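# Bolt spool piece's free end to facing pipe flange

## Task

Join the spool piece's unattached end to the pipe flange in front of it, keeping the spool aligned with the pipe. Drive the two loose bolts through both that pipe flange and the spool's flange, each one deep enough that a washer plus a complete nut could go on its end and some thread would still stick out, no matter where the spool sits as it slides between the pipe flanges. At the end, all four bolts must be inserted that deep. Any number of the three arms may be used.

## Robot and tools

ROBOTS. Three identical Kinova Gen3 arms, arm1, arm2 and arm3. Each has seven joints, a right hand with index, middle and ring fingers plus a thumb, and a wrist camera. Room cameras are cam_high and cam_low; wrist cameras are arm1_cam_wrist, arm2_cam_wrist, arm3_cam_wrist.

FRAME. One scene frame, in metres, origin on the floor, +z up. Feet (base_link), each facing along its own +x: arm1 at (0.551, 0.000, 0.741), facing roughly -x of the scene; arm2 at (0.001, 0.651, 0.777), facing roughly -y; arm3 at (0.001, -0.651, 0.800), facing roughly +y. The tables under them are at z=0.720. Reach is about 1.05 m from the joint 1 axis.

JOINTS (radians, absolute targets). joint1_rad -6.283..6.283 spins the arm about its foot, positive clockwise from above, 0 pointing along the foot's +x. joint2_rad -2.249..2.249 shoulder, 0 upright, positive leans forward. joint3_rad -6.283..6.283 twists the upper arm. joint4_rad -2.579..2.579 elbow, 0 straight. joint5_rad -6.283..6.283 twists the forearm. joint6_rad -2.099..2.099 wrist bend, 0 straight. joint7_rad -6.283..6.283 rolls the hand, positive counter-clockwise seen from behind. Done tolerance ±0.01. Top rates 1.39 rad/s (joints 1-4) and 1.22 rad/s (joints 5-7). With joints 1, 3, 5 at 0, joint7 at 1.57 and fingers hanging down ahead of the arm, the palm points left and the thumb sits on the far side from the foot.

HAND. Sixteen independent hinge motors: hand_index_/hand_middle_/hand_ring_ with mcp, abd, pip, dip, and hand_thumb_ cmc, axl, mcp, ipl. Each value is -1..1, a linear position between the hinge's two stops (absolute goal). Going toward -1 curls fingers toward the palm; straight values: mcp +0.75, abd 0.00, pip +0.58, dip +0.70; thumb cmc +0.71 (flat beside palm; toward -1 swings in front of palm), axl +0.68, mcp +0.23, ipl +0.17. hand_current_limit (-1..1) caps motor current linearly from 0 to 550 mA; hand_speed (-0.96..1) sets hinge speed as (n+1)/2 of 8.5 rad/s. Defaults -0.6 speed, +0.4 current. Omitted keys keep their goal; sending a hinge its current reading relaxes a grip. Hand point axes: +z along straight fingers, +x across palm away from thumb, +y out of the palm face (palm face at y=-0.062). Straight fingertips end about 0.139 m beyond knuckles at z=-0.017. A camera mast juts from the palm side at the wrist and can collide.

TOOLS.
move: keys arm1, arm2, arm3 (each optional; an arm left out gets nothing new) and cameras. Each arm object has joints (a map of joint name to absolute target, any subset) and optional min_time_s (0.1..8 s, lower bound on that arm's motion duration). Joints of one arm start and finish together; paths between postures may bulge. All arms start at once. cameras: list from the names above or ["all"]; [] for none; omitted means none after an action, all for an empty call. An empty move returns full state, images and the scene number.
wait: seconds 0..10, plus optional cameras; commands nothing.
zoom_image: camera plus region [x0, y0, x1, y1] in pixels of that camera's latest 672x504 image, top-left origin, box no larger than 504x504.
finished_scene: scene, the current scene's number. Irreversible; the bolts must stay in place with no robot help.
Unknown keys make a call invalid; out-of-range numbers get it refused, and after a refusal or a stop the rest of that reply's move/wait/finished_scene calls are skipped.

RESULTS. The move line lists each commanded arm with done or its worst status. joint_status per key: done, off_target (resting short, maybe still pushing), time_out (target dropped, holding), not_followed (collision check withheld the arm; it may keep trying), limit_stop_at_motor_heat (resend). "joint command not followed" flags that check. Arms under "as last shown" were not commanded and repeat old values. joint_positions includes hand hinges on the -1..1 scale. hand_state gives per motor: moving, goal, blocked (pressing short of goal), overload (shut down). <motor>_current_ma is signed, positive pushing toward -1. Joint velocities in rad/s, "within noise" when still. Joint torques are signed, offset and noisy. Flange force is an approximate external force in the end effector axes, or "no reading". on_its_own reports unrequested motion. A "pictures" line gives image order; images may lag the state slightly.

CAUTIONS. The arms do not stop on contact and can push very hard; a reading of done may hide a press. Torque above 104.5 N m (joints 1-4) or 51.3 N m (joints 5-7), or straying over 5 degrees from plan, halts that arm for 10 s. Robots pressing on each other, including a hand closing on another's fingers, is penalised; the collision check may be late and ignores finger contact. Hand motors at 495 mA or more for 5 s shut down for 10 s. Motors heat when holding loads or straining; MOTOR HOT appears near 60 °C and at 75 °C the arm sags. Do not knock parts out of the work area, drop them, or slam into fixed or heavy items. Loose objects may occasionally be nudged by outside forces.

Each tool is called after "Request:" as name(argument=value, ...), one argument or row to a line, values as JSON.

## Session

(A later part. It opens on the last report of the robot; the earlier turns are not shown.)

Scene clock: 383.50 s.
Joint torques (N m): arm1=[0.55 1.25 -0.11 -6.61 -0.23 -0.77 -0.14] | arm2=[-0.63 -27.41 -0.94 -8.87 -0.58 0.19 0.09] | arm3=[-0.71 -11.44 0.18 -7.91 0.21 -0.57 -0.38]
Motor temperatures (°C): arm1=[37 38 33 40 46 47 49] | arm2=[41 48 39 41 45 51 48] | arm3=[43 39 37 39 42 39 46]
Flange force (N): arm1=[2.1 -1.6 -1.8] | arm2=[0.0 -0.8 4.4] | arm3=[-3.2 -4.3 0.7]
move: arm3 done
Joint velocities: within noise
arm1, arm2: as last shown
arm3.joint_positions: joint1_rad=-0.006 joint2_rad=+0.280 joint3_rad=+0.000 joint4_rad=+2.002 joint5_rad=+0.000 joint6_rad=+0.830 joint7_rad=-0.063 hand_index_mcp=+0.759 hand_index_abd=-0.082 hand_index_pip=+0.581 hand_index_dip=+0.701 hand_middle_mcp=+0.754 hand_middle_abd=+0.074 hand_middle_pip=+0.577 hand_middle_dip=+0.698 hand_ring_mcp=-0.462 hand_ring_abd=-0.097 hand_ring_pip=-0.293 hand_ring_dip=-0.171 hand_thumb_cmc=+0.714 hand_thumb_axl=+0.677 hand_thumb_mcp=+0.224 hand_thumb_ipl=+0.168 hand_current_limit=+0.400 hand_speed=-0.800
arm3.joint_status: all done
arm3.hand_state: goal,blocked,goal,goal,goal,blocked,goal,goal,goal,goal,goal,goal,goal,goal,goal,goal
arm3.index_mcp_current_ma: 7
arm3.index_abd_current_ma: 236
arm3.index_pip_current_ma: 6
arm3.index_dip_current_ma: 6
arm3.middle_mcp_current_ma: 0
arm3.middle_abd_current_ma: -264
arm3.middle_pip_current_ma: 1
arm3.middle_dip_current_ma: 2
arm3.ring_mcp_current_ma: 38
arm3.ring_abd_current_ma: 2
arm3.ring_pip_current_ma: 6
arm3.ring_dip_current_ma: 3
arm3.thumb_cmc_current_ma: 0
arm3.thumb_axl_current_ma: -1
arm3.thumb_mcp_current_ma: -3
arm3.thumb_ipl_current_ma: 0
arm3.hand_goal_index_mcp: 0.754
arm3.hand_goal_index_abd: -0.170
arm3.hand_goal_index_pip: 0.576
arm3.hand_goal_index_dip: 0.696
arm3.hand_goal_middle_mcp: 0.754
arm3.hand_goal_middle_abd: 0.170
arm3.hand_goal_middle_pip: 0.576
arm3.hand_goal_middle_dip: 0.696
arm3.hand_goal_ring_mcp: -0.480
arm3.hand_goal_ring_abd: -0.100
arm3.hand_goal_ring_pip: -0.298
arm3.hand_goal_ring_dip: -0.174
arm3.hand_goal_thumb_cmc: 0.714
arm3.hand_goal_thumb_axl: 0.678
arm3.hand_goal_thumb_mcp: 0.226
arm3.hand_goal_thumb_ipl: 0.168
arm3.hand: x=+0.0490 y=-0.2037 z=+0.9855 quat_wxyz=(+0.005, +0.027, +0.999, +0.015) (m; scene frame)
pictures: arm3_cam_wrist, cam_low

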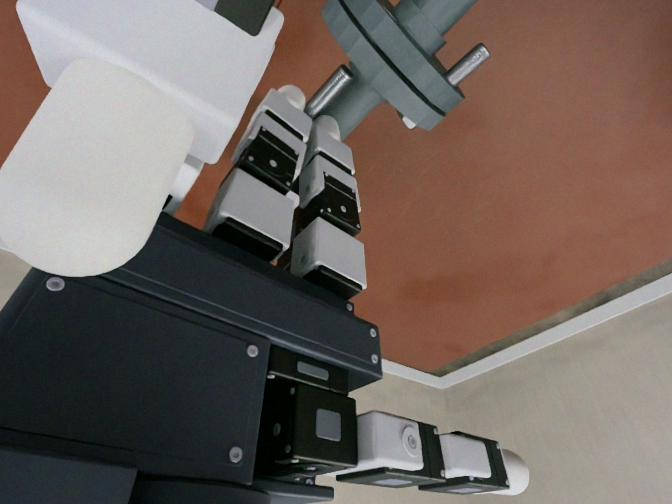

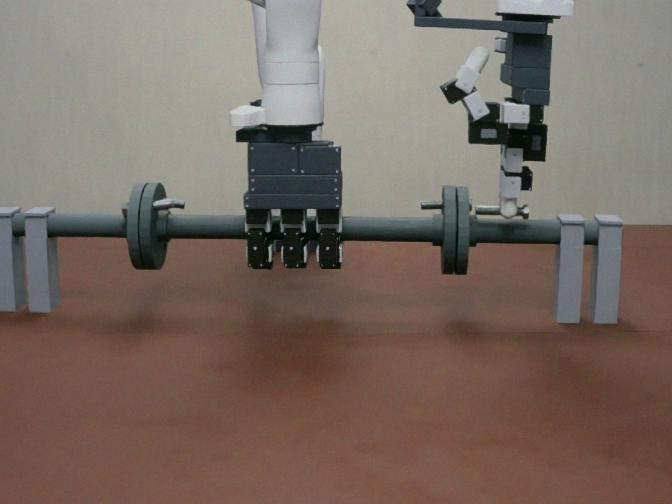

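Request:
move(
  arm3={"joints":{"joint1_rad":-0.0041,"joint2_rad":0.3025,"joint3_rad":0,"joint4_rad":1.9646,"joint5_rad":0,"joint6_rad":0.8445,"joint7_rad":-0.0606},"min_time_s":2},
  cameras=["arm3_cam_wrist","cam_low"],
)

Request:
zoom_image(
  camera="cam_low",
  region=[430, 180, 530, 240],
)

Request:
zoom_image(
  camera="arm3_cam_wrist",
  region=[290, 20, 440, 140],
)

Scene clock: 399.43 s.
Joint torques (N m): arm1=[0.56 1.14 -0.2 -6.5 -0.17 -0.76 -0.17] | arm2=[-0.69 -27.39 -0.94 -8.87 -0.57 0.17 0.14] | arm3=[-0.79 -12.26 0.09 -8.92 0.26 -1.22 -0.33]
Motor temperatures (°C): arm1=[37 38 33 40 46 47 49] | arm2=[41 48 39 41 45 51 48] | arm3=[43 39 37 39 42 39 46]
Flange force (N): arm1=[2.0 -2.0 -2.3] | arm2=[0.0 -0.8 4.4] | arm3=[-3.3 -5.8 0.6]
move: arm3 done
Joint velocities: within noise
arm1, arm2: as last shown
arm3.joint_positions: joint1_rad=-0.004 joint2_rad=+0.302 joint3_rad=+0.000 joint4_rad=+1.965 joint5_rad=+0.000 joint6_rad=+0.844 joint7_rad=-0.061 hand_index_mcp=+0.771 hand_index_abd=-0.082 hand_index_pip=+0.586 hand_index_dip=+0.701 hand_middle_mcp=+0.765 hand_middle_abd=+0.074 hand_middle_pip=+0.582 hand_middle_dip=+0.699 hand_ring_mcp=-0.462 hand_ring_abd=-0.097 hand_ring_pip=-0.293 hand_ring_dip=-0.171 hand_thumb_cmc=+0.714 hand_thumb_axl=+0.677 hand_thumb_mcp=+0.224 hand_thumb_ipl=+0.168 hand_current_limit=+0.400 hand_speed=-0.800
arm3.joint_status: all done
arm3.hand_state: goal,blocked,goal,goal,goal,blocked,goal,goal,goal,goal,goal,goal,goal,goal,goal,goal
arm3.index_mcp_current_ma: 35
arm3.index_abd_current_ma: 236
arm3.index_pip_current_ma: 15
arm3.index_dip_current_ma: 6
arm3.middle_mcp_current_ma: 20
arm3.middle_abd_current_ma: -264
arm3.middle_pip_current_ma: 9
arm3.middle_dip_current_ma: 3
arm3.ring_mcp_current_ma: 38
arm3.ring_abd_current_ma: 2
arm3.ring_pip_current_ma: 6
arm3.ring_dip_current_ma: 3
arm3.thumb_cmc_current_ma: 0
arm3.thumb_axl_current_ma: -1
arm3.thumb_mcp_current_ma: -3
arm3.thumb_ipl_current_ma: 0
arm3.hand_goal_index_mcp: 0.754
arm3.hand_goal_index_abd: -0.170
arm3.hand_goal_index_pip: 0.576
arm3.hand_goal_index_dip: 0.696
arm3.hand_goal_middle_mcp: 0.754
arm3.hand_goal_middle_abd: 0.170
arm3.hand_goal_middle_pip: 0.576
arm3.hand_goal_middle_dip: 0.696
arm3.hand_goal_ring_mcp: -0.480
arm3.hand_goal_ring_abd: -0.100
arm3.hand_goal_ring_pip: -0.298
arm3.hand_goal_ring_dip: -0.174
arm3.hand_goal_thumb_cmc: 0.714
arm3.hand_goal_thumb_axl: 0.678
arm3.hand_goal_thumb_mcp: 0.226
arm3.hand_goal_thumb_ipl: 0.168
arm3.hand: x=+0.0497 y=-0.1916 z=+0.9863 quat_wxyz=(+0.005, +0.028, +0.999, +0.015) (m; scene frame)
pictures: arm3_cam_wrist, cam_low

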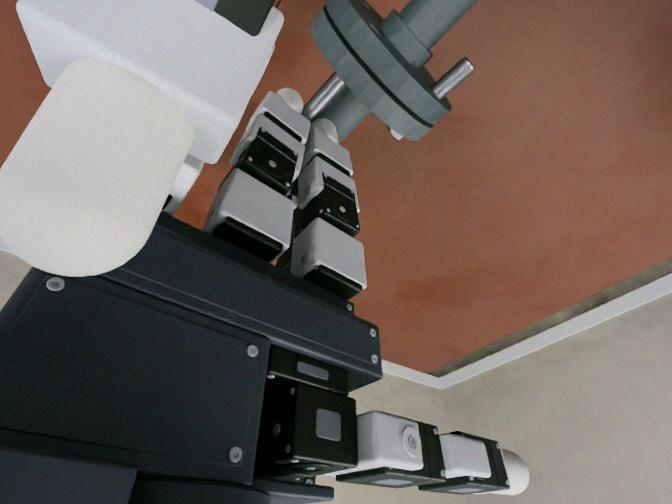

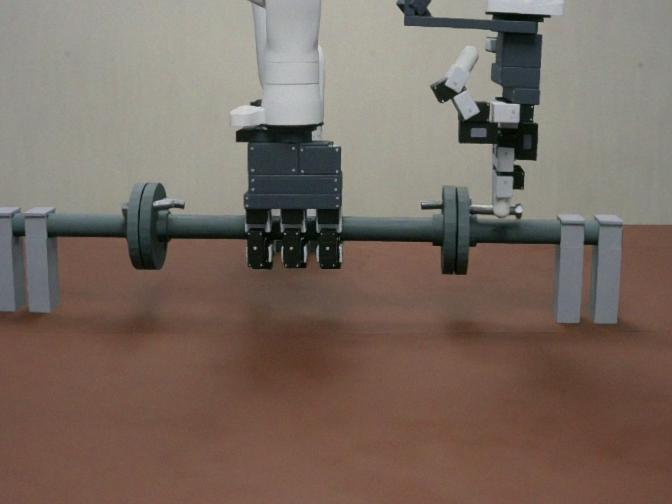

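Scaled by 5.040.

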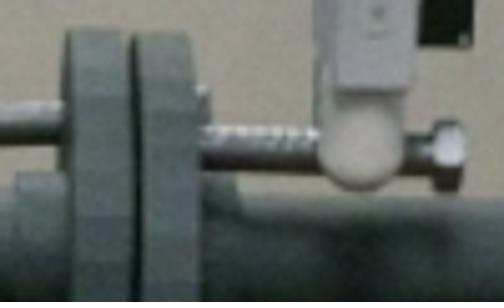

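Scaled by 3.360.

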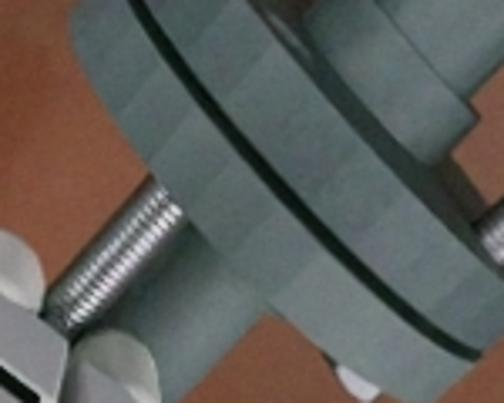

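Request:
move(
  arm3={"joints":{"joint1_rad":-0.0068,"joint2_rad":0.3025,"joint3_rad":0,"joint4_rad":1.9646,"joint5_rad":0,"joint6_rad":0.8445,"joint7_rad":-0.0633},"min_time_s":1},
)

Request:
move(
  arm3={"joints":{"joint1_rad":-0.0095,"joint2_rad":0.3025,"joint3_rad":0,"joint4_rad":1.9646,"joint5_rad":0,"joint6_rad":0.8445,"joint7_rad":-0.0660},"min_time_s":1},
)

Request:
move(
  arm3={"joints":{"joint1_rad":-0.0014,"joint2_rad":0.3025,"joint3_rad":0,"joint4_rad":1.9646,"joint5_rad":0,"joint6_rad":0.8445,"joint7_rad":-0.0579},"min_time_s":1},
)

Request:
move(
  arm3={"joints":{"joint1_rad":0.0013,"joint2_rad":0.3025,"joint3_rad":0,"joint4_rad":1.9646,"joint5_rad":0,"joint6_rad":0.8445,"joint7_rad":-0.0552},"min_time_s":1},
)

Scene clock: 403.40 s.
Joint torques (N m): arm1=[0.58 1.19 -0.2 -6.64 -0.17 -0.8 -0.14] | arm2=[-0.67 -27.37 -0.95 -8.85 -0.57 0.16 0.11] | arm3=[-0.79 -12.2 0.19 -8.83 0.25 -1.18 -0.36]
Motor temperatures (°C): arm1=[37 38 33 40 46 47 49] | arm2=[41 48 39 41 45 51 48] | arm3=[43 39 37 39 42 39 46]
Flange force (N): arm1=[2.2 -1.8 -1.7] | arm2=[-0.1 -0.8 4.3] | arm3=[-3.3 -5.7 0.5]
move: arm3 done
Joint velocities: within noise
arm1, arm2: as last shown
arm3.joint_positions: joint1_rad=-0.007 joint2_rad=+0.302 joint3_rad=+0.000 joint4_rad=+1.965 joint5_rad=+0.000 joint6_rad=+0.845 joint7_rad=-0.063 hand_index_mcp=+0.772 hand_index_abd=-0.082 hand_index_pip=+0.586 hand_index_dip=+0.701 hand_middle_mcp=+0.765 hand_middle_abd=+0.074 hand_middle_pip=+0.582 hand_middle_dip=+0.699 hand_ring_mcp=-0.462 hand_ring_abd=-0.097 hand_ring_pip=-0.293 hand_ring_dip=-0.171 hand_thumb_cmc=+0.714 hand_thumb_axl=+0.677 hand_thumb_mcp=+0.224 hand_thumb_ipl=+0.168 hand_current_limit=+0.400 hand_speed=-0.800
arm3.joint_status: all done
arm3.hand_state: goal,blocked,goal,goal,goal,blocked,goal,goal,goal,goal,goal,goal,goal,goal,goal,goal
arm3.index_mcp_current_ma: 37
arm3.index_abd_current_ma: 236
arm3.index_pip_current_ma: 16
arm3.index_dip_current_ma: 6
arm3.middle_mcp_current_ma: 20
arm3.middle_abd_current_ma: -264
arm3.middle_pip_current_ma: 9
arm3.middle_dip_current_ma: 3
arm3.ring_mcp_current_ma: 38
arm3.ring_abd_current_ma: 2
arm3.ring_pip_current_ma: 6
arm3.ring_dip_current_ma: 3
arm3.thumb_cmc_current_ma: 0
arm3.thumb_axl_current_ma: -1
arm3.thumb_mcp_current_ma: -3
arm3.thumb_ipl_current_ma: 0
arm3.hand_goal_index_mcp: 0.754
arm3.hand_goal_index_abd: -0.170
arm3.hand_goal_index_pip: 0.576
arm3.hand_goal_index_dip: 0.696
arm3.hand_goal_middle_mcp: 0.754
arm3.hand_goal_middle_abd: 0.170
arm3.hand_goal_middle_pip: 0.576
arm3.hand_goal_middle_dip: 0.696
arm3.hand_goal_ring_mcp: -0.480
arm3.hand_goal_ring_abd: -0.100
arm3.hand_goal_ring_pip: -0.298
arm3.hand_goal_ring_dip: -0.174
arm3.hand_goal_thumb_cmc: 0.714
arm3.hand_goal_thumb_axl: 0.678
arm3.hand_goal_thumb_mcp: 0.226
arm3.hand_goal_thumb_ipl: 0.168
arm3.hand: x=+0.0487 y=-0.1916 z=+0.9863 quat_wxyz=(+0.005, +0.027, +0.999, +0.015) (m; scene frame)
pictures: none

Scene clock: 404.70 s.
Joint torques (N m): arm1=[0.51 1.27 -0.13 -6.56 -0.18 -0.82 -0.13] | arm2=[-0.65 -27.35 -0.94 -8.85 -0.59 0.17 0.12] | arm3=[-0.73 -12.15 0.08 -8.75 0.17 -1.05 -0.34]
Motor temperatures (°C): arm1=[37 38 33 40 46 47 49] | arm2=[41 48 39 41 45 51 48] | arm3=[43 39 37 39 42 39 46]
Flange force (N): arm1=[2.1 -1.5 -2.1] | arm2=[0.0 -0.8 4.3] | arm3=[-3.2 -5.7 0.7]
move: arm3 done
Joint velocities: within noise
arm1, arm2: as last shown
arm3.joint_positions: joint1_rad=-0.009 joint2_rad=+0.302 joint3_rad=+0.000 joint4_rad=+1.965 joint5_rad=+0.000 joint6_rad=+0.845 joint7_rad=-0.066 hand_index_mcp=+0.772 hand_index_abd=-0.082 hand_index_pip=+0.586 hand_index_dip=+0.701 hand_middle_mcp=+0.765 hand_middle_abd=+0.074 hand_middle_pip=+0.582 hand_middle_dip=+0.699 hand_ring_mcp=-0.462 hand_ring_abd=-0.097 hand_ring_pip=-0.293 hand_ring_dip=-0.171 hand_thumb_cmc=+0.714 hand_thumb_axl=+0.677 hand_thumb_mcp=+0.224 hand_thumb_ipl=+0.168 hand_current_limit=+0.400 hand_speed=-0.800
arm3.joint_status: all done
arm3.hand_state: goal,blocked,goal,goal,goal,blocked,goal,goal,goal,goal,goal,goal,goal,goal,goal,goal
arm3.index_mcp_current_ma: 38
arm3.index_abd_current_ma: 236
arm3.index_pip_current_ma: 16
arm3.index_dip_current_ma: 7
arm3.middle_mcp_current_ma: 19
arm3.middle_abd_current_ma: -264
arm3.middle_pip_current_ma: 9
arm3.middle_dip_current_ma: 3
arm3.ring_mcp_current_ma: 38
arm3.ring_abd_current_ma: 2
arm3.ring_pip_current_ma: 6
arm3.ring_dip_current_ma: 3
arm3.thumb_cmc_current_ma: 0
arm3.thumb_axl_current_ma: -1
arm3.thumb_mcp_current_ma: -3
arm3.thumb_ipl_current_ma: 0
arm3.hand_goal_index_mcp: 0.754
arm3.hand_goal_index_abd: -0.170
arm3.hand_goal_index_pip: 0.576
arm3.hand_goal_index_dip: 0.696
arm3.hand_goal_middle_mcp: 0.754
arm3.hand_goal_middle_abd: 0.170
arm3.hand_goal_middle_pip: 0.576
arm3.hand_goal_middle_dip: 0.696
arm3.hand_goal_ring_mcp: -0.480
arm3.hand_goal_ring_abd: -0.100
arm3.hand_goal_ring_pip: -0.298
arm3.hand_goal_ring_dip: -0.174
arm3.hand_goal_thumb_cmc: 0.714
arm3.hand_goal_thumb_axl: 0.678
arm3.hand_goal_thumb_mcp: 0.226
arm3.hand_goal_thumb_ipl: 0.168
arm3.hand: x=+0.0477 y=-0.1915 z=+0.9863 quat_wxyz=(+0.005, +0.027, +0.999, +0.015) (m; scene frame)
pictures: none

Scene clock: 406.00 s.
Joint torques (N m): arm1=[0.47 1.23 -0.12 -6.51 -0.16 -0.81 -0.17] | arm2=[-0.66 -27.42 -0.95 -8.87 -0.57 0.18 0.1] | arm3=[-0.68 -12.06 0.28 -8.62 0.27 -0.98 -0.33]
Motor temperatures (°C): arm1=[37 38 33 40 46 47 49] | arm2=[41 48 39 41 45 51 48] | arm3=[43 39 37 39 42 39 46]
Flange force (N): arm1=[2.0 -1.6 -2.3] | arm2=[-0.1 -0.9 4.4] | arm3=[-2.9 -5.6 0.6]
move: arm3 done
Joint velocities: within noise
arm1, arm2: as last shown
arm3.joint_positions: joint1_rad=-0.001 joint2_rad=+0.302 joint3_rad=+0.000 joint4_rad=+1.965 joint5_rad=+0.000 joint6_rad=+0.844 joint7_rad=-0.058 hand_index_mcp=+0.772 hand_index_abd=-0.082 hand_index_pip=+0.586 hand_index_dip=+0.701 hand_middle_mcp=+0.766 hand_middle_abd=+0.074 hand_middle_pip=+0.583 hand_middle_dip=+0.699 hand_ring_mcp=-0.462 hand_ring_abd=-0.097 hand_ring_pip=-0.293 hand_ring_dip=-0.171 hand_thumb_cmc=+0.714 hand_thumb_axl=+0.677 hand_thumb_mcp=+0.224 hand_thumb_ipl=+0.168 hand_current_limit=+0.400 hand_speed=-0.800
arm3.joint_status: all done
arm3.hand_state: goal,blocked,goal,goal,goal,blocked,goal,goal,goal,goal,goal,goal,goal,goal,goal,goal
arm3.index_mcp_current_ma: 37
arm3.index_abd_current_ma: 236
arm3.index_pip_current_ma: 16
arm3.index_dip_current_ma: 7
arm3.middle_mcp_current_ma: 22
arm3.middle_abd_current_ma: -264
arm3.middle_pip_current_ma: 9
arm3.middle_dip_current_ma: 3
arm3.ring_mcp_current_ma: 38
arm3.ring_abd_current_ma: 2
arm3.ring_pip_current_ma: 6
arm3.ring_dip_current_ma: 3
arm3.thumb_cmc_current_ma: 0
arm3.thumb_axl_current_ma: -1
arm3.thumb_mcp_current_ma: -3
arm3.thumb_ipl_current_ma: 0
arm3.hand_goal_index_mcp: 0.754
arm3.hand_goal_index_abd: -0.170
arm3.hand_goal_index_pip: 0.576
arm3.hand_goal_index_dip: 0.696
arm3.hand_goal_middle_mcp: 0.754
arm3.hand_goal_middle_abd: 0.170
arm3.hand_goal_middle_pip: 0.576
arm3.hand_goal_middle_dip: 0.696
arm3.hand_goal_ring_mcp: -0.480
arm3.hand_goal_ring_abd: -0.100
arm3.hand_goal_ring_pip: -0.298
arm3.hand_goal_ring_dip: -0.174
arm3.hand_goal_thumb_cmc: 0.714
arm3.hand_goal_thumb_axl: 0.678
arm3.hand_goal_thumb_mcp: 0.226
arm3.hand_goal_thumb_ipl: 0.168
arm3.hand: x=+0.0507 y=-0.1917 z=+0.9864 quat_wxyz=(+0.005, +0.027, +0.999, +0.015) (m; scene frame)
pictures: none

Scene clock: 407.30 s.
Joint torques (N m): arm1=[0.52 1.17 -0.14 -6.56 -0.19 -0.76 -0.18] | arm2=[-0.69 -27.36 -0.92 -8.87 -0.57 0.19 0.1] | arm3=[-0.63 -12 0.26 -8.57 0.3 -1.04 -0.36]
Motor temperatures (°C): arm1=[37 38 33 40 46 47 49] | arm2=[41 48 39 41 45 51 48] | arm3=[43 39 37 39 42 39 46]
Flange force (N): arm1=[2.0 -1.8 -2.0] | arm2=[0.1 -0.9 4.4] | arm3=[-2.9 -5.5 0.2]
move: arm3 done
Joint velocities: within noise
arm1, arm2: as last shown
arm3.joint_positions: joint1_rad=+0.001 joint2_rad=+0.302 joint3_rad=+0.000 joint4_rad=+1.965 joint5_rad=+0.000 joint6_rad=+0.844 joint7_rad=-0.055 hand_index_mcp=+0.772 hand_index_abd=-0.082 hand_index_pip=+0.586 hand_index_dip=+0.701 hand_middle_mcp=+0.767 hand_middle_abd=+0.074 hand_middle_pip=+0.583 hand_middle_dip=+0.699 hand_ring_mcp=-0.462 hand_ring_abd=-0.097 hand_ring_pip=-0.293 hand_ring_dip=-0.171 hand_thumb_cmc=+0.714 hand_thumb_axl=+0.677 hand_thumb_mcp=+0.224 hand_thumb_ipl=+0.168 hand_current_limit=+0.400 hand_speed=-0.800
arm3.joint_status: all done
arm3.hand_state: goal,blocked,goal,goal,goal,blocked,goal,goal,goal,goal,goal,goal,goal,goal,goal,goal
arm3.index_mcp_current_ma: 36
arm3.index_abd_current_ma: 236
arm3.index_pip_current_ma: 16
arm3.index_dip_current_ma: 7
arm3.middle_mcp_current_ma: 24
arm3.middle_abd_current_ma: -264
arm3.middle_pip_current_ma: 11
arm3.middle_dip_current_ma: 3
arm3.ring_mcp_current_ma: 38
arm3.ring_abd_current_ma: 2
arm3.ring_pip_current_ma: 6
arm3.ring_dip_current_ma: 3
arm3.thumb_cmc_current_ma: 0
arm3.thumb_axl_current_ma: -1
arm3.thumb_mcp_current_ma: -3
arm3.thumb_ipl_current_ma: 0
arm3.hand_goal_index_mcp: 0.754
arm3.hand_goal_index_abd: -0.170
arm3.hand_goal_index_pip: 0.576
arm3.hand_goal_index_dip: 0.696
arm3.hand_goal_middle_mcp: 0.754
arm3.hand_goal_middle_abd: 0.170
arm3.hand_goal_middle_pip: 0.576
arm3.hand_goal_middle_dip: 0.696
arm3.hand_goal_ring_mcp: -0.480
arm3.hand_goal_ring_abd: -0.100
arm3.hand_goal_ring_pip: -0.298
arm3.hand_goal_ring_dip: -0.174
arm3.hand_goal_thumb_cmc: 0.714
arm3.hand_goal_thumb_axl: 0.678
arm3.hand_goal_thumb_mcp: 0.226
arm3.hand_goal_thumb_ipl: 0.168
arm3.hand: x=+0.0518 y=-0.1918 z=+0.9864 quat_wxyz=(+0.005, +0.027, +0.999, +0.015) (m; scene frame)
pictures: none

Request:
wait(
  seconds=0,
  cameras=["arm3_cam_wrist", "cam_low"],
)

Request:
zoom_image(
  camera="arm3_cam_wrist",
  region=[290, 20, 440, 140],
)

Request:
zoom_image(
  camera="cam_low",
  region=[430, 180, 530, 240],
)

Scene clock: 408.00 s.
Joint torques (N m): arm1=[0.53 1.26 -0.16 -6.52 -0.15 -0.76 -0.15] | arm2=[-0.7 -27.38 -0.95 -8.88 -0.59 0.19 0.08] | arm3=[-0.55 -12.07 0.25 -8.62 0.29 -1.09 -0.36]
Motor temperatures (°C): arm1=[37 38 33 40 46 47 49] | arm2=[41 48 39 41 45 51 48] | arm3=[43 39 37 39 42 39 46]
Flange force (N): arm1=[2.1 -1.7 -2.1] | arm2=[0.1 -1.0 4.4] | arm3=[-2.7 -5.5 0.2]
Joint velocities: within noise
arm1.joint_positions: joint1_rad=-0.397 joint2_rad=-0.403 joint3_rad=-0.161 joint4_rad=+1.313 joint5_rad=-0.014 joint6_rad=+2.068 joint7_rad=+1.960 hand_index_mcp=+0.753 hand_index_abd=+0.000 hand_index_pip=+0.577 hand_index_dip=+0.696 hand_middle_mcp=+0.753 hand_middle_abd=+0.000 hand_middle_pip=+0.577 hand_middle_dip=+0.696 hand_ring_mcp=+0.753 hand_ring_abd=+0.000 hand_ring_pip=+0.577 hand_ring_dip=+0.696 hand_thumb_cmc=+0.714 hand_thumb_axl=+0.677 hand_thumb_mcp=+0.224 hand_thumb_ipl=+0.168 hand_current_limit=+0.400 hand_speed=-0.600
arm1.joint_status: not commanded
arm1.hand_state: goal,goal,goal,goal,goal,goal,goal,goal,goal,goal,goal,goal,goal,goal,goal,goal
arm1.index_mcp_current_ma: 0
arm1.index_abd_current_ma: 0
arm1.index_pip_current_ma: 0
arm1.index_dip_current_ma: 0
arm1.middle_mcp_current_ma: 0
arm1.middle_abd_current_ma: 0
arm1.middle_pip_current_ma: 0
arm1.middle_dip_current_ma: 0
arm1.ring_mcp_current_ma: 0
arm1.ring_abd_current_ma: 0
arm1.ring_pip_current_ma: 0
arm1.ring_dip_current_ma: 0
arm1.thumb_cmc_current_ma: 0
arm1.thumb_axl_current_ma: 0
arm1.thumb_mcp_current_ma: -2
arm1.thumb_ipl_current_ma: 0
arm1.hand_goal_index_mcp: 0.754
arm1.hand_goal_index_abd: 0.000
arm1.hand_goal_index_pip: 0.576
arm1.hand_goal_index_dip: 0.696
arm1.hand_goal_middle_mcp: 0.754
arm1.hand_goal_middle_abd: 0.000
arm1.hand_goal_middle_pip: 0.576
arm1.hand_goal_middle_dip: 0.696
arm1.hand_goal_ring_mcp: 0.754
arm1.hand_goal_ring_abd: 0.000
arm1.hand_goal_ring_pip: 0.576
arm1.hand_goal_ring_dip: 0.696
arm1.hand_goal_thumb_cmc: 0.714
arm1.hand_goal_thumb_axl: 0.678
arm1.hand_goal_thumb_mcp: 0.226
arm1.hand_goal_thumb_ipl: 0.168
arm1.hand: x=+0.4890 y=-0.1242 z=+1.3033 quat_wxyz=(+0.014, -0.892, -0.445, +0.084) (m; scene frame)
arm2.joint_positions: joint1_rad=-0.171 joint2_rad=+1.072 joint3_rad=+0.000 joint4_rad=+0.904 joint5_rad=+0.000 joint6_rad=+1.165 joint7_rad=+1.367 hand_index_mcp=+0.762 hand_index_abd=-0.005 hand_index_pip=-0.738 hand_index_dip=-0.087 hand_middle_mcp=+0.760 hand_middle_abd=-0.002 hand_middle_pip=-0.751 hand_middle_dip=-0.065 hand_ring_mcp=+0.761 hand_ring_abd=+0.001 hand_ring_pip=-0.707 hand_ring_dip=-0.151 hand_thumb_cmc=-0.573 hand_thumb_axl=+0.676 hand_thumb_mcp=-0.280 hand_thumb_ipl=-0.639 hand_current_limit=+0.400 hand_speed=-0.700
arm2.joint_status: not commanded
arm2.hand_state: goal,goal,blocked,blocked,goal,goal,blocked,blocked,goal,goal,blocked,blocked,goal,goal,goal,goal
arm2.index_mcp_current_ma: 34
arm2.index_abd_current_ma: -19
arm2.index_pip_current_ma: 289
arm2.index_dip_current_ma: 385
arm2.middle_mcp_current_ma: 26
arm2.middle_abd_current_ma: -5
arm2.middle_pip_current_ma: 224
arm2.middle_dip_current_ma: 385
arm2.ring_mcp_current_ma: 29
arm2.ring_abd_current_ma: 3
arm2.ring_pip_current_ma: 385
arm2.ring_dip_current_ma: 385
arm2.thumb_cmc_current_ma: -12
arm2.thumb_axl_current_ma: -11
arm2.thumb_mcp_current_ma: 2
arm2.thumb_ipl_current_ma: 17
arm2.hand_goal_index_mcp: 0.754
arm2.hand_goal_index_abd: 0.000
arm2.hand_goal_index_pip: -0.800
arm2.hand_goal_index_dip: -0.350
arm2.hand_goal_middle_mcp: 0.754
arm2.hand_goal_middle_abd: 0.000
arm2.hand_goal_middle_pip: -0.800
arm2.hand_goal_middle_dip: -0.350
arm2.hand_goal_ring_mcp: 0.754
arm2.hand_goal_ring_abd: 0.000
arm2.hand_goal_ring_pip: -0.800
arm2.hand_goal_ring_dip: -0.350
arm2.hand_goal_thumb_cmc: -0.570
arm2.hand_goal_thumb_axl: 0.678
arm2.hand_goal_thumb_mcp: -0.280
arm2.hand_goal_thumb_ipl: -0.642
arm2.hand: x=+0.1481 y=-0.0319 z=+0.8459 quat_wxyz=(+0.004, +0.731, +0.682, -0.005) (m; scene frame)
arm3.joint_positions: joint1_rad=+0.001 joint2_rad=+0.302 joint3_rad=+0.000 joint4_rad=+1.965 joint5_rad=+0.000 joint6_rad=+0.845 joint7_rad=-0.055 hand_index_mcp=+0.772 hand_index_abd=-0.082 hand_index_pip=+0.586 hand_index_dip=+0.701 hand_middle_mcp=+0.767 hand_middle_abd=+0.074 hand_middle_pip=+0.583 hand_middle_dip=+0.699 hand_ring_mcp=-0.462 hand_ring_abd=-0.097 hand_ring_pip=-0.293 hand_ring_dip=-0.171 hand_thumb_cmc=+0.714 hand_thumb_axl=+0.677 hand_thumb_mcp=+0.224 hand_thumb_ipl=+0.168 hand_current_limit=+0.400 hand_speed=-0.800
arm3.joint_status: all done
arm3.hand_state: goal,blocked,goal,goal,goal,blocked,goal,goal,goal,goal,goal,goal,goal,goal,goal,goal
arm3.index_mcp_current_ma: 36
arm3.index_abd_current_ma: 236
arm3.index_pip_current_ma: 16
arm3.index_dip_current_ma: 7
arm3.middle_mcp_current_ma: 24
arm3.middle_abd_current_ma: -264
arm3.middle_pip_current_ma: 11
arm3.middle_dip_current_ma: 3
arm3.ring_mcp_current_ma: 38
arm3.ring_abd_current_ma: 2
arm3.ring_pip_current_ma: 6
arm3.ring_dip_current_ma: 3
arm3.thumb_cmc_current_ma: 0
arm3.thumb_axl_current_ma: -1
arm3.thumb_mcp_current_ma: -3
arm3.thumb_ipl_current_ma: 0
arm3.hand_goal_index_mcp: 0.754
arm3.hand_goal_index_abd: -0.170
arm3.hand_goal_index_pip: 0.576
arm3.hand_goal_index_dip: 0.696
arm3.hand_goal_middle_mcp: 0.754
arm3.hand_goal_middle_abd: 0.170
arm3.hand_goal_middle_pip: 0.576
arm3.hand_goal_middle_dip: 0.696
arm3.hand_goal_ring_mcp: -0.480
arm3.hand_goal_ring_abd: -0.100
arm3.hand_goal_ring_pip: -0.298
arm3.hand_goal_ring_dip: -0.174
arm3.hand_goal_thumb_cmc: 0.714
arm3.hand_goal_thumb_axl: 0.678
arm3.hand_goal_thumb_mcp: 0.226
arm3.hand_goal_thumb_ipl: 0.168
arm3.hand: x=+0.0518 y=-0.1918 z=+0.9864 quat_wxyz=(+0.005, +0.027, +0.999, +0.015) (m; scene frame)
pictures: arm3_cam_wrist, cam_low

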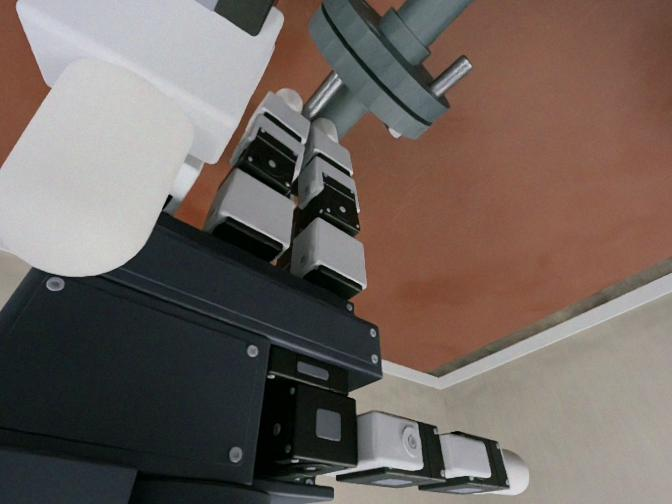

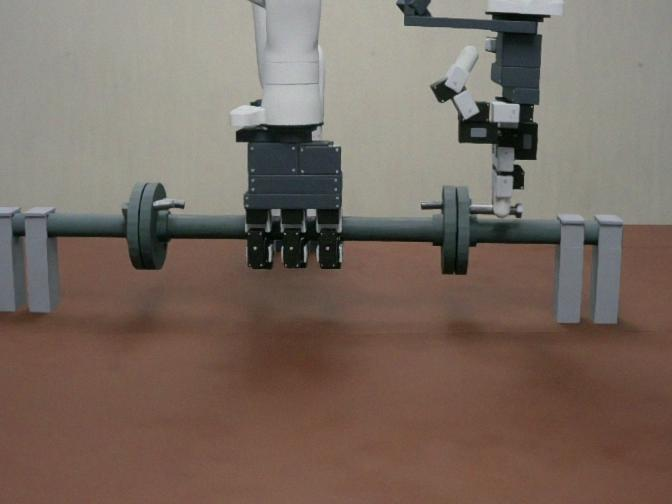

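Scaled by 3.360.

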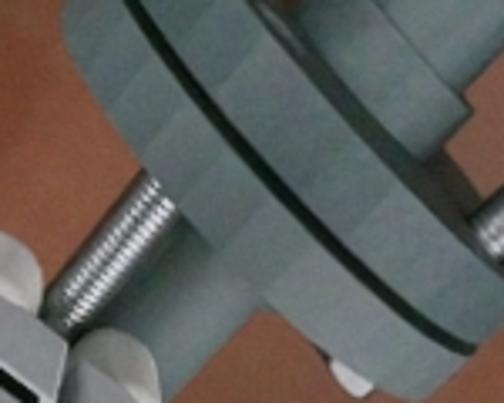

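Scaled by 5.040.

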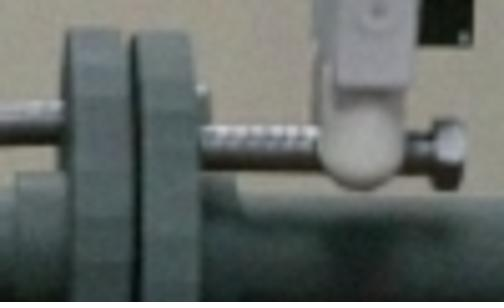

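Request:
move(
  arm3={"joints":{"joint1_rad":-0.0074,"joint2_rad":0.2935,"joint3_rad":0,"joint4_rad":1.9804,"joint5_rad":0,"joint6_rad":0.8377,"joint7_rad":-0.0639},"min_time_s":1},
  cameras=["arm3_cam_wrist"],
)

Request:
zoom_image(
  camera="arm3_cam_wrist",
  region=[290, 20, 440, 140],
)

Request:
move(
  arm3={"joints":{"joint1_rad":-0.0074,"joint2_rad":0.3014,"joint3_rad":0,"joint4_rad":1.9684,"joint5_rad":0,"joint6_rad":0.8418,"joint7_rad":-0.0639},"min_time_s":1},
)

Request:
move(
  arm3={"joints":{"joint1_rad":-0.0008,"joint2_rad":0.2935,"joint3_rad":0,"joint4_rad":1.9804,"joint5_rad":0,"joint6_rad":0.8377,"joint7_rad":-0.0573},"min_time_s":1},
)

Request:
move(
  arm3={"joints":{"joint1_rad":-0.0008,"joint2_rad":0.3014,"joint3_rad":0,"joint4_rad":1.9684,"joint5_rad":0,"joint6_rad":0.8418,"joint7_rad":-0.0573},"min_time_s":1},
)

Scene clock: 414.13 s.
Joint torques (N m): arm1=[0.6 1.25 -0.15 -6.57 -0.22 -0.82 -0.17] | arm2=[-0.68 -27.39 -0.91 -8.86 -0.56 0.18 0.13] | arm3=[-0.67 -11.7 0.19 -7.88 0.15 -0.55 -0.35]
Motor temperatures (°C): arm1=[37 38 33 40 46 47 49] | arm2=[41 48 39 41 45 51 48] | arm3=[43 39 37 39 42 39 46]
Flange force (N): arm1=[2.2 -1.8 -2.1] | arm2=[0.0 -0.8 4.4] | arm3=[-3.0 -4.2 0.6]
move: arm3 done
Joint velocities: within noise
arm1, arm2: as last shown
arm3.joint_positions: joint1_rad=-0.007 joint2_rad=+0.294 joint3_rad=+0.000 joint4_rad=+1.980 joint5_rad=+0.000 joint6_rad=+0.838 joint7_rad=-0.064 hand_index_mcp=+0.759 hand_index_abd=-0.082 hand_index_pip=+0.581 hand_index_dip=+0.701 hand_middle_mcp=+0.754 hand_middle_abd=+0.074 hand_middle_pip=+0.577 hand_middle_dip=+0.698 hand_ring_mcp=-0.462 hand_ring_abd=-0.097 hand_ring_pip=-0.293 hand_ring_dip=-0.171 hand_thumb_cmc=+0.714 hand_thumb_axl=+0.677 hand_thumb_mcp=+0.224 hand_thumb_ipl=+0.168 hand_current_limit=+0.400 hand_speed=-0.800
arm3.joint_status: all done
arm3.hand_state: goal,blocked,goal,goal,goal,blocked,goal,goal,goal,goal,goal,goal,goal,goal,goal,goal
arm3.index_mcp_current_ma: 7
arm3.index_abd_current_ma: 236
arm3.index_pip_current_ma: 6
arm3.index_dip_current_ma: 6
arm3.middle_mcp_current_ma: 0
arm3.middle_abd_current_ma: -264
arm3.middle_pip_current_ma: 1
arm3.middle_dip_current_ma: 2
arm3.ring_mcp_current_ma: 38
arm3.ring_abd_current_ma: 2
arm3.ring_pip_current_ma: 6
arm3.ring_dip_current_ma: 3
arm3.thumb_cmc_current_ma: 0
arm3.thumb_axl_current_ma: -1
arm3.thumb_mcp_current_ma: -3
arm3.thumb_ipl_current_ma: 0
arm3.hand_goal_index_mcp: 0.754
arm3.hand_goal_index_abd: -0.170
arm3.hand_goal_index_pip: 0.576
arm3.hand_goal_index_dip: 0.696
arm3.hand_goal_middle_mcp: 0.754
arm3.hand_goal_middle_abd: 0.170
arm3.hand_goal_middle_pip: 0.576
arm3.hand_goal_middle_dip: 0.696
arm3.hand_goal_ring_mcp: -0.480
arm3.hand_goal_ring_abd: -0.100
arm3.hand_goal_ring_pip: -0.298
arm3.hand_goal_ring_dip: -0.174
arm3.hand_goal_thumb_cmc: 0.714
arm3.hand_goal_thumb_axl: 0.678
arm3.hand_goal_thumb_mcp: 0.226
arm3.hand_goal_thumb_ipl: 0.168
arm3.hand: x=+0.0486 y=-0.1966 z=+0.9858 quat_wxyz=(+0.005, +0.028, +0.999, +0.015) (m; scene frame)
pictures: arm3_cam_wrist

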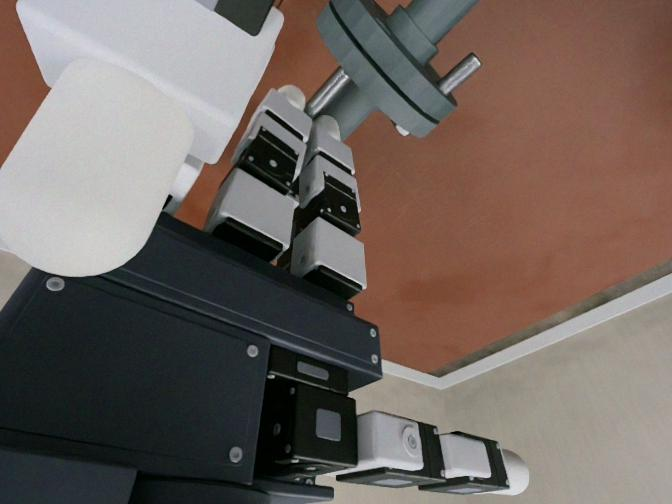

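Scaled by 3.360.

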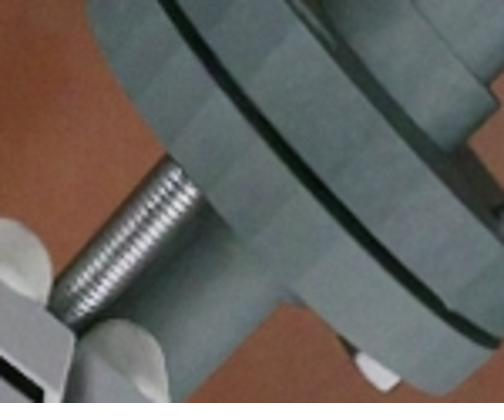

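Scene clock: 415.43 s.
Joint torques (N m): arm1=[0.46 1.29 -0.13 -6.65 -0.15 -0.76 -0.16] | arm2=[-0.67 -27.38 -0.96 -8.87 -0.56 0.17 0.09] | arm3=[-0.75 -12.13 0.26 -8.7 0.21 -1.11 -0.33]
Motor temperatures (°C): arm1=[37 38 33 40 46 47 49] | arm2=[41 48 39 41 45 51 48] | arm3=[43 39 37 39 42 39 46]
Flange force (N): arm1=[2.3 -1.5 -1.5] | arm2=[0.0 -0.9 4.3] | arm3=[-3.1 -5.5 0.5]
move: arm3 done
Joint velocities: within noise
arm1, arm2: as last shown
arm3.joint_positions: joint1_rad=-0.007 joint2_rad=+0.301 joint3_rad=+0.000 joint4_rad=+1.968 joint5_rad=+0.000 joint6_rad=+0.842 joint7_rad=-0.064 hand_index_mcp=+0.767 hand_index_abd=-0.082 hand_index_pip=+0.583 hand_index_dip=+0.701 hand_middle_mcp=+0.761 hand_middle_abd=+0.074 hand_middle_pip=+0.580 hand_middle_dip=+0.698 hand_ring_mcp=-0.462 hand_ring_abd=-0.097 hand_ring_pip=-0.293 hand_ring_dip=-0.171 hand_thumb_cmc=+0.714 hand_thumb_axl=+0.677 hand_thumb_mcp=+0.224 hand_thumb_ipl=+0.168 hand_current_limit=+0.400 hand_speed=-0.800
arm3.joint_status: all done
arm3.hand_state: goal,blocked,goal,goal,goal,blocked,goal,goal,goal,goal,goal,goal,goal,goal,goal,goal
arm3.index_mcp_current_ma: 25
arm3.index_abd_current_ma: 236
arm3.index_pip_current_ma: 10
arm3.index_dip_current_ma: 6
arm3.middle_mcp_current_ma: 12
arm3.middle_abd_current_ma: -264
arm3.middle_pip_current_ma: 5
arm3.middle_dip_current_ma: 2
arm3.ring_mcp_current_ma: 38
arm3.ring_abd_current_ma: 2
arm3.ring_pip_current_ma: 6
arm3.ring_dip_current_ma: 3
arm3.thumb_cmc_current_ma: 0
arm3.thumb_axl_current_ma: -1
arm3.thumb_mcp_current_ma: -3
arm3.thumb_ipl_current_ma: 0
arm3.hand_goal_index_mcp: 0.754
arm3.hand_goal_index_abd: -0.170
arm3.hand_goal_index_pip: 0.576
arm3.hand_goal_index_dip: 0.696
arm3.hand_goal_middle_mcp: 0.754
arm3.hand_goal_middle_abd: 0.170
arm3.hand_goal_middle_pip: 0.576
arm3.hand_goal_middle_dip: 0.696
arm3.hand_goal_ring_mcp: -0.480
arm3.hand_goal_ring_abd: -0.100
arm3.hand_goal_ring_pip: -0.298
arm3.hand_goal_ring_dip: -0.174
arm3.hand_goal_thumb_cmc: 0.714
arm3.hand_goal_thumb_axl: 0.678
arm3.hand_goal_thumb_mcp: 0.226
arm3.hand_goal_thumb_ipl: 0.168
arm3.hand: x=+0.0485 y=-0.1926 z=+0.9858 quat_wxyz=(+0.005, +0.027, +0.999, +0.015) (m; scene frame)
pictures: none

Scene clock: 416.73 s.
Joint torques (N m): arm1=[0.49 1.19 -0.2 -6.57 -0.16 -0.8 -0.16] | arm2=[-0.67 -27.39 -0.92 -8.9 -0.58 0.18 0.11] | arm3=[-0.69 -11.68 0.22 -7.95 0.17 -0.55 -0.38]
Motor temperatures (°C): arm1=[37 38 33 40 46 47 49] | arm2=[41 48 39 41 45 51 48] | arm3=[43 39 37 39 42 39 46]
Flange force (N): arm1=[2.1 -1.9 -2.1] | arm2=[0.2 -0.9 4.4] | arm3=[-3.1 -4.4 0.7]
move: arm3 done
Joint velocities: within noise
arm1, arm2: as last shown
arm3.joint_positions: joint1_rad=-0.001 joint2_rad=+0.294 joint3_rad=+0.000 joint4_rad=+1.980 joint5_rad=+0.000 joint6_rad=+0.838 joint7_rad=-0.057 hand_index_mcp=+0.759 hand_index_abd=-0.082 hand_index_pip=+0.581 hand_index_dip=+0.701 hand_middle_mcp=+0.754 hand_middle_abd=+0.074 hand_middle_pip=+0.577 hand_middle_dip=+0.698 hand_ring_mcp=-0.462 hand_ring_abd=-0.097 hand_ring_pip=-0.293 hand_ring_dip=-0.171 hand_thumb_cmc=+0.714 hand_thumb_axl=+0.677 hand_thumb_mcp=+0.224 hand_thumb_ipl=+0.168 hand_current_limit=+0.400 hand_speed=-0.800
arm3.joint_status: all done
arm3.hand_state: goal,blocked,goal,goal,goal,blocked,goal,goal,goal,goal,goal,goal,goal,goal,goal,goal
arm3.index_mcp_current_ma: 7
arm3.index_abd_current_ma: 236
arm3.index_pip_current_ma: 6
arm3.index_dip_current_ma: 6
arm3.middle_mcp_current_ma: 0
arm3.middle_abd_current_ma: -264
arm3.middle_pip_current_ma: 1
arm3.middle_dip_current_ma: 2
arm3.ring_mcp_current_ma: 38
arm3.ring_abd_current_ma: 2
arm3.ring_pip_current_ma: 6
arm3.ring_dip_current_ma: 3
arm3.thumb_cmc_current_ma: 0
arm3.thumb_axl_current_ma: -1
arm3.thumb_mcp_current_ma: -3
arm3.thumb_ipl_current_ma: 0
arm3.hand_goal_index_mcp: 0.754
arm3.hand_goal_index_abd: -0.170
arm3.hand_goal_index_pip: 0.576
arm3.hand_goal_index_dip: 0.696
arm3.hand_goal_middle_mcp: 0.754
arm3.hand_goal_middle_abd: 0.170
arm3.hand_goal_middle_pip: 0.576
arm3.hand_goal_middle_dip: 0.696
arm3.hand_goal_ring_mcp: -0.480
arm3.hand_goal_ring_abd: -0.100
arm3.hand_goal_ring_pip: -0.298
arm3.hand_goal_ring_dip: -0.174
arm3.hand_goal_thumb_cmc: 0.714
arm3.hand_goal_thumb_axl: 0.678
arm3.hand_goal_thumb_mcp: 0.226
arm3.hand_goal_thumb_ipl: 0.168
arm3.hand: x=+0.0510 y=-0.1967 z=+0.9858 quat_wxyz=(+0.005, +0.027, +0.999, +0.015) (m; scene frame)
pictures: none

Scene clock: 418.03 s.
Joint torques (N m): arm1=[0.49 1.22 -0.18 -6.52 -0.17 -0.81 -0.16] | arm2=[-0.66 -27.37 -0.92 -8.85 -0.58 0.19 0.13] | arm3=[-0.76 -12.16 0.09 -8.76 0.18 -1.09 -0.3]
Motor temperatures (°C): arm1=[37 38 33 40 46 47 49] | arm2=[41 48 39 41 45 51 48] | arm3=[43 39 37 39 42 39 46]
Flange force (N): arm1=[2.1 -1.8 -2.3] | arm2=[0.0 -0.8 4.4] | arm3=[-3.1 -5.6 0.7]
move: arm3 done
Joint velocities: within noise
arm1, arm2: as last shown
arm3.joint_positions: joint1_rad=-0.001 joint2_rad=+0.301 joint3_rad=+0.000 joint4_rad=+1.968 joint5_rad=+0.000 joint6_rad=+0.842 joint7_rad=-0.057 hand_index_mcp=+0.768 hand_index_abd=-0.082 hand_index_pip=+0.583 hand_index_dip=+0.701 hand_middle_mcp=+0.762 hand_middle_abd=+0.074 hand_middle_pip=+0.580 hand_middle_dip=+0.698 hand_ring_mcp=-0.462 hand_ring_abd=-0.097 hand_ring_pip=-0.293 hand_ring_dip=-0.171 hand_thumb_cmc=+0.714 hand_thumb_axl=+0.677 hand_thumb_mcp=+0.224 hand_thumb_ipl=+0.168 hand_current_limit=+0.400 hand_speed=-0.800
arm3.joint_status: all done
arm3.hand_state: goal,blocked,goal,goal,goal,blocked,goal,goal,goal,goal,goal,goal,goal,goal,goal,goal
arm3.index_mcp_current_ma: 25
arm3.index_abd_current_ma: 236
arm3.index_pip_current_ma: 11
arm3.index_dip_current_ma: 6
arm3.middle_mcp_current_ma: 12
arm3.middle_abd_current_ma: -264
arm3.middle_pip_current_ma: 5
arm3.middle_dip_current_ma: 2
arm3.ring_mcp_current_ma: 38
arm3.ring_abd_current_ma: 2
arm3.ring_pip_current_ma: 6
arm3.ring_dip_current_ma: 3
arm3.thumb_cmc_current_ma: 0
arm3.thumb_axl_current_ma: -1
arm3.thumb_mcp_current_ma: -3
arm3.thumb_ipl_current_ma: 0
arm3.hand_goal_index_mcp: 0.754
arm3.hand_goal_index_abd: -0.170
arm3.hand_goal_index_pip: 0.576
arm3.hand_goal_index_dip: 0.696
arm3.hand_goal_middle_mcp: 0.754
arm3.hand_goal_middle_abd: 0.170
arm3.hand_goal_middle_pip: 0.576
arm3.hand_goal_middle_dip: 0.696
arm3.hand_goal_ring_mcp: -0.480
arm3.hand_goal_ring_abd: -0.100
arm3.hand_goal_ring_pip: -0.298
arm3.hand_goal_ring_dip: -0.174
arm3.hand_goal_thumb_cmc: 0.714
arm3.hand_goal_thumb_axl: 0.678
arm3.hand_goal_thumb_mcp: 0.226
arm3.hand_goal_thumb_ipl: 0.168
arm3.hand: x=+0.0510 y=-0.1927 z=+0.9858 quat_wxyz=(+0.005, +0.027, +0.999, +0.015) (m; scene frame)
pictures: none

Request:
move(
  arm3={"joints":{"joint1_rad":-0.0062,"joint2_rad":0.2801,"joint3_rad":0,"joint4_rad":2.0017,"joint5_rad":0,"joint6_rad":0.8299,"joint7_rad":-0.0627},"min_time_s":1.5},
)

Request:
move(
  arm3={"joints":{"joint1_rad":-0.0043,"joint2_rad":0.1803,"joint3_rad":0,"joint4_rad":1.8679,"joint5_rad":0,"joint6_rad":1.0635,"joint7_rad":-0.0608},"min_time_s":2.5},
)

Request:
move(
  arm3={"joints":{"joint1_rad":0.6046,"joint2_rad":0.3473,"joint3_rad":0,"joint4_rad":1.4860,"joint5_rad":0,"joint6_rad":1.3083,"joint7_rad":-2.5385},"min_time_s":5},
  cameras=["arm3_cam_wrist","cam_low"],
)

Request:
zoom_image(
  camera="arm3_cam_wrist",
  region=[340, 130, 470, 260],
)

Scene clock: 425.30 s.
Joint torques (N m): arm1=[0.41 1.27 -0.1 -6.59 -0.14 -0.76 -0.18] | arm2=[-0.67 -27.36 -0.96 -8.9 -0.57 0.18 0.1] | arm3=[-0.68 -11.36 0.22 -7.88 0.17 -0.57 -0.39]
Motor temperatures (°C): arm1=[37 38 33 40 46 47 49] | arm2=[41 48 39 41 45 51 48] | arm3=[43 39 37 39 42 39 46]
Flange force (N): arm1=[2.1 -1.5 -1.8] | arm2=[0.3 -0.9 4.4] | arm3=[-3.2 -4.3 0.5]
move: arm3 done
Joint velocities: within noise
arm1, arm2: as last shown
arm3.joint_positions: joint1_rad=-0.006 joint2_rad=+0.280 joint3_rad=+0.000 joint4_rad=+2.002 joint5_rad=+0.000 joint6_rad=+0.830 joint7_rad=-0.063 hand_index_mcp=+0.759 hand_index_abd=-0.082 hand_index_pip=+0.581 hand_index_dip=+0.701 hand_middle_mcp=+0.754 hand_middle_abd=+0.074 hand_middle_pip=+0.577 hand_middle_dip=+0.698 hand_ring_mcp=-0.462 hand_ring_abd=-0.097 hand_ring_pip=-0.293 hand_ring_dip=-0.171 hand_thumb_cmc=+0.714 hand_thumb_axl=+0.677 hand_thumb_mcp=+0.224 hand_thumb_ipl=+0.168 hand_current_limit=+0.400 hand_speed=-0.800
arm3.joint_status: all done
arm3.hand_state: goal,blocked,goal,goal,goal,blocked,goal,goal,goal,goal,goal,goal,goal,goal,goal,goal
arm3.index_mcp_current_ma: 8
arm3.index_abd_current_ma: 236
arm3.index_pip_current_ma: 6
arm3.index_dip_current_ma: 6
arm3.middle_mcp_current_ma: 0
arm3.middle_abd_current_ma: -264
arm3.middle_pip_current_ma: 1
arm3.middle_dip_current_ma: 2
arm3.ring_mcp_current_ma: 38
arm3.ring_abd_current_ma: 2
arm3.ring_pip_current_ma: 6
arm3.ring_dip_current_ma: 3
arm3.thumb_cmc_current_ma: 0
arm3.thumb_axl_current_ma: -1
arm3.thumb_mcp_current_ma: -3
arm3.thumb_ipl_current_ma: 0
arm3.hand_goal_index_mcp: 0.754
arm3.hand_goal_index_abd: -0.170
arm3.hand_goal_index_pip: 0.576
arm3.hand_goal_index_dip: 0.696
arm3.hand_goal_middle_mcp: 0.754
arm3.hand_goal_middle_abd: 0.170
arm3.hand_goal_middle_pip: 0.576
arm3.hand_goal_middle_dip: 0.696
arm3.hand_goal_ring_mcp: -0.480
arm3.hand_goal_ring_abd: -0.100
arm3.hand_goal_ring_pip: -0.298
arm3.hand_goal_ring_dip: -0.174
arm3.hand_goal_thumb_cmc: 0.714
arm3.hand_goal_thumb_axl: 0.678
arm3.hand_goal_thumb_mcp: 0.226
arm3.hand_goal_thumb_ipl: 0.168
arm3.hand: x=+0.0490 y=-0.2037 z=+0.9855 quat_wxyz=(+0.005, +0.027, +0.999, +0.015) (m; scene frame)
pictures: none

Scene clock: 428.13 s.
Joint torques (N m): arm1=[0.45 1.22 -0.14 -6.58 -0.15 -0.84 -0.14] | arm2=[-0.67 -27.35 -0.93 -8.89 -0.56 0.18 0.11] | arm3=[-0.7 -10.59 0.05 -8.97 0.18 -0.57 -0.41]
Motor temperatures (°C): arm1=[37 38 33 40 46 47 49] | arm2=[41 48 39 41 45 51 48] | arm3=[43 39 37 39 42 39 46]
Flange force (N): arm1=[2.1 -1.5 -2.1] | arm2=[0.2 -0.9 4.3] | arm3=[-3.1 -4.4 1.5]
move: arm3 done
Joint velocities: within noise
arm1, arm2: as last shown
arm3.joint_positions: joint1_rad=-0.004 joint2_rad=+0.180 joint3_rad=+0.000 joint4_rad=+1.868 joint5_rad=+0.000 joint6_rad=+1.063 joint7_rad=-0.061 hand_index_mcp=+0.759 hand_index_abd=-0.082 hand_index_pip=+0.581 hand_index_dip=+0.701 hand_middle_mcp=+0.753 hand_middle_abd=+0.074 hand_middle_pip=+0.577 hand_middle_dip=+0.698 hand_ring_mcp=-0.462 hand_ring_abd=-0.097 hand_ring_pip=-0.293 hand_ring_dip=-0.171 hand_thumb_cmc=+0.714 hand_thumb_axl=+0.677 hand_thumb_mcp=+0.224 hand_thumb_ipl=+0.168 hand_current_limit=+0.400 hand_speed=-0.800
arm3.joint_status: all done
arm3.hand_state: goal,blocked,goal,goal,goal,blocked,goal,goal,goal,goal,goal,goal,goal,goal,goal,goal
arm3.index_mcp_current_ma: 7
arm3.index_abd_current_ma: 236
arm3.index_pip_current_ma: 6
arm3.index_dip_current_ma: 6
arm3.middle_mcp_current_ma: -1
arm3.middle_abd_current_ma: -264
arm3.middle_pip_current_ma: 1
arm3.middle_dip_current_ma: 2
arm3.ring_mcp_current_ma: 38
arm3.ring_abd_current_ma: 2
arm3.ring_pip_current_ma: 6
arm3.ring_dip_current_ma: 3
arm3.thumb_cmc_current_ma: 0
arm3.thumb_axl_current_ma: -1
arm3.thumb_mcp_current_ma: -3
arm3.thumb_ipl_current_ma: 0
arm3.hand_goal_index_mcp: 0.754
arm3.hand_goal_index_abd: -0.170
arm3.hand_goal_index_pip: 0.576
arm3.hand_goal_index_dip: 0.696
arm3.hand_goal_middle_mcp: 0.754
arm3.hand_goal_middle_abd: 0.170
arm3.hand_goal_middle_pip: 0.576
arm3.hand_goal_middle_dip: 0.696
arm3.hand_goal_ring_mcp: -0.480
arm3.hand_goal_ring_abd: -0.100
arm3.hand_goal_ring_pip: -0.298
arm3.hand_goal_ring_dip: -0.174
arm3.hand_goal_thumb_cmc: 0.714
arm3.hand_goal_thumb_axl: 0.678
arm3.hand_goal_thumb_mcp: 0.226
arm3.hand_goal_thumb_ipl: 0.168
arm3.hand: x=+0.0490 y=-0.2036 z=+1.0558 quat_wxyz=(+0.005, +0.027, +0.999, +0.015) (m; scene frame)
pictures: none

Scene clock: 433.60 s.
Joint torques (N m): arm1=[0.6 1.24 -0.17 -6.66 -0.16 -0.8 -0.15] | arm2=[-0.7 -27.37 -0.96 -8.86 -0.57 0.18 0.09] | arm3=[-0.76 -13.96 0.21 -9.25 0.22 -0.22 -0.42]
Motor temperatures (°C): arm1=[37 38 33 40 46 47 49] | arm2=[41 48 39 41 45 51 48] | arm3=[43 39 37 39 42 39 46]
Flange force (N): arm1=[2.3 -1.7 -1.6] | arm2=[0.0 -0.9 4.3] | arm3=[-0.8 5.5 2.3]
move: arm3 done
Joint velocities: within noise
arm1, arm2: as last shown
arm3.joint_positions: joint1_rad=+0.605 joint2_rad=+0.347 joint3_rad=+0.000 joint4_rad=+1.486 joint5_rad=+0.000 joint6_rad=+1.308 joint7_rad=-2.538 hand_index_mcp=+0.759 hand_index_abd=-0.082 hand_index_pip=+0.581 hand_index_dip=+0.701 hand_middle_mcp=+0.753 hand_middle_abd=+0.074 hand_middle_pip=+0.577 hand_middle_dip=+0.698 hand_ring_mcp=-0.462 hand_ring_abd=-0.097 hand_ring_pip=-0.293 hand_ring_dip=-0.171 hand_thumb_cmc=+0.714 hand_thumb_axl=+0.677 hand_thumb_mcp=+0.224 hand_thumb_ipl=+0.168 hand_current_limit=+0.400 hand_speed=-0.800
arm3.joint_status: all done
arm3.hand_state: goal,blocked,goal,goal,goal,blocked,goal,goal,goal,goal,goal,goal,goal,goal,goal,goal
arm3.index_mcp_current_ma: 6
arm3.index_abd_current_ma: 236
arm3.index_pip_current_ma: 6
arm3.index_dip_current_ma: 6
arm3.middle_mcp_current_ma: -1
arm3.middle_abd_current_ma: -264
arm3.middle_pip_current_ma: 1
arm3.middle_dip_current_ma: 2
arm3.ring_mcp_current_ma: 38
arm3.ring_abd_current_ma: 2
arm3.ring_pip_current_ma: 6
arm3.ring_dip_current_ma: 3
arm3.thumb_cmc_current_ma: 0
arm3.thumb_axl_current_ma: -1
arm3.thumb_mcp_current_ma: -3
arm3.thumb_ipl_current_ma: 0
arm3.hand_goal_index_mcp: 0.754
arm3.hand_goal_index_abd: -0.170
arm3.hand_goal_index_pip: 0.576
arm3.hand_goal_index_dip: 0.696
arm3.hand_goal_middle_mcp: 0.754
arm3.hand_goal_middle_abd: 0.170
arm3.hand_goal_middle_pip: 0.576
arm3.hand_goal_middle_dip: 0.696
arm3.hand_goal_ring_mcp: -0.480
arm3.hand_goal_ring_abd: -0.100
arm3.hand_goal_ring_pip: -0.298
arm3.hand_goal_ring_dip: -0.174
arm3.hand_goal_thumb_cmc: 0.714
arm3.hand_goal_thumb_axl: 0.678
arm3.hand_goal_thumb_mcp: 0.226
arm3.hand_goal_thumb_ipl: 0.168
arm3.hand: x=+0.2497 y=-0.3822 z=+1.0997 quat_wxyz=(+0.000, +1.000, +0.000, +0.005) (m; scene frame)
pictures: arm3_cam_wrist, cam_low

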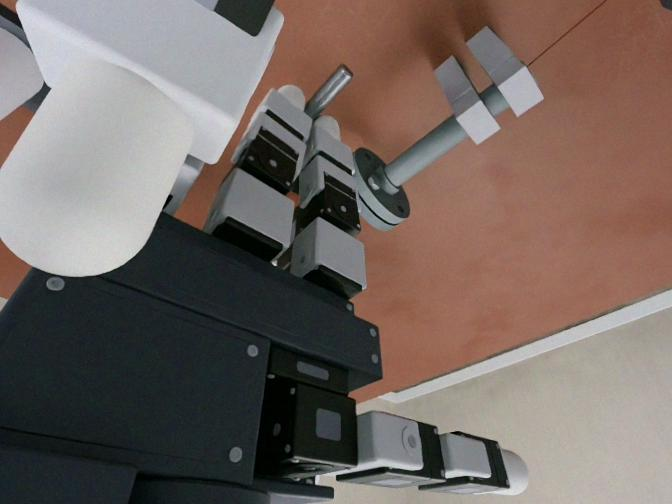

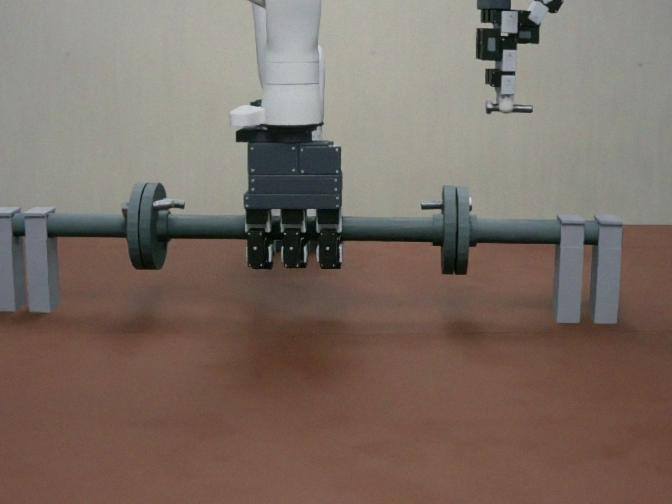

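Scaled by 3.877.

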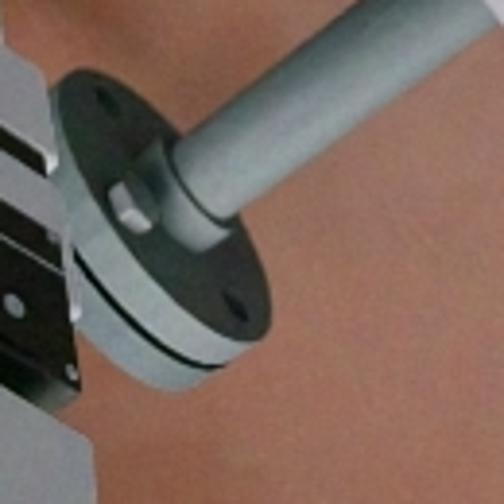

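Request:
zoom_image(
  camera="arm3_cam_wrist",
  region=[350, 140, 415, 235],
)

Request:
zoom_image(
  camera="arm3_cam_wrist",
  region=[290, 50, 370, 130],
)

Scaled by 5.305.

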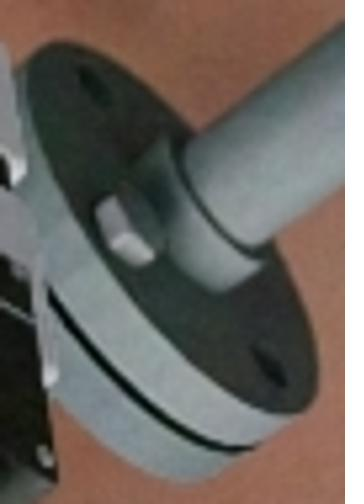

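Scaled by 6.300.

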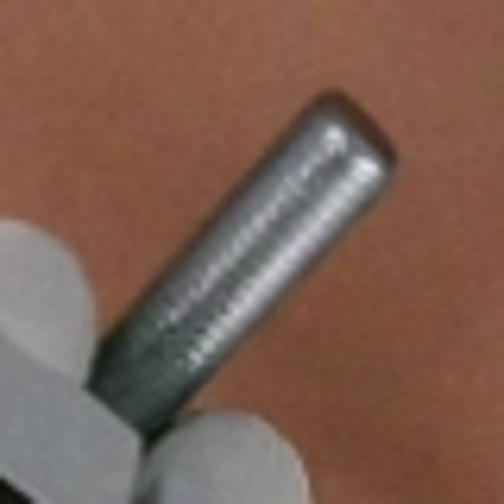

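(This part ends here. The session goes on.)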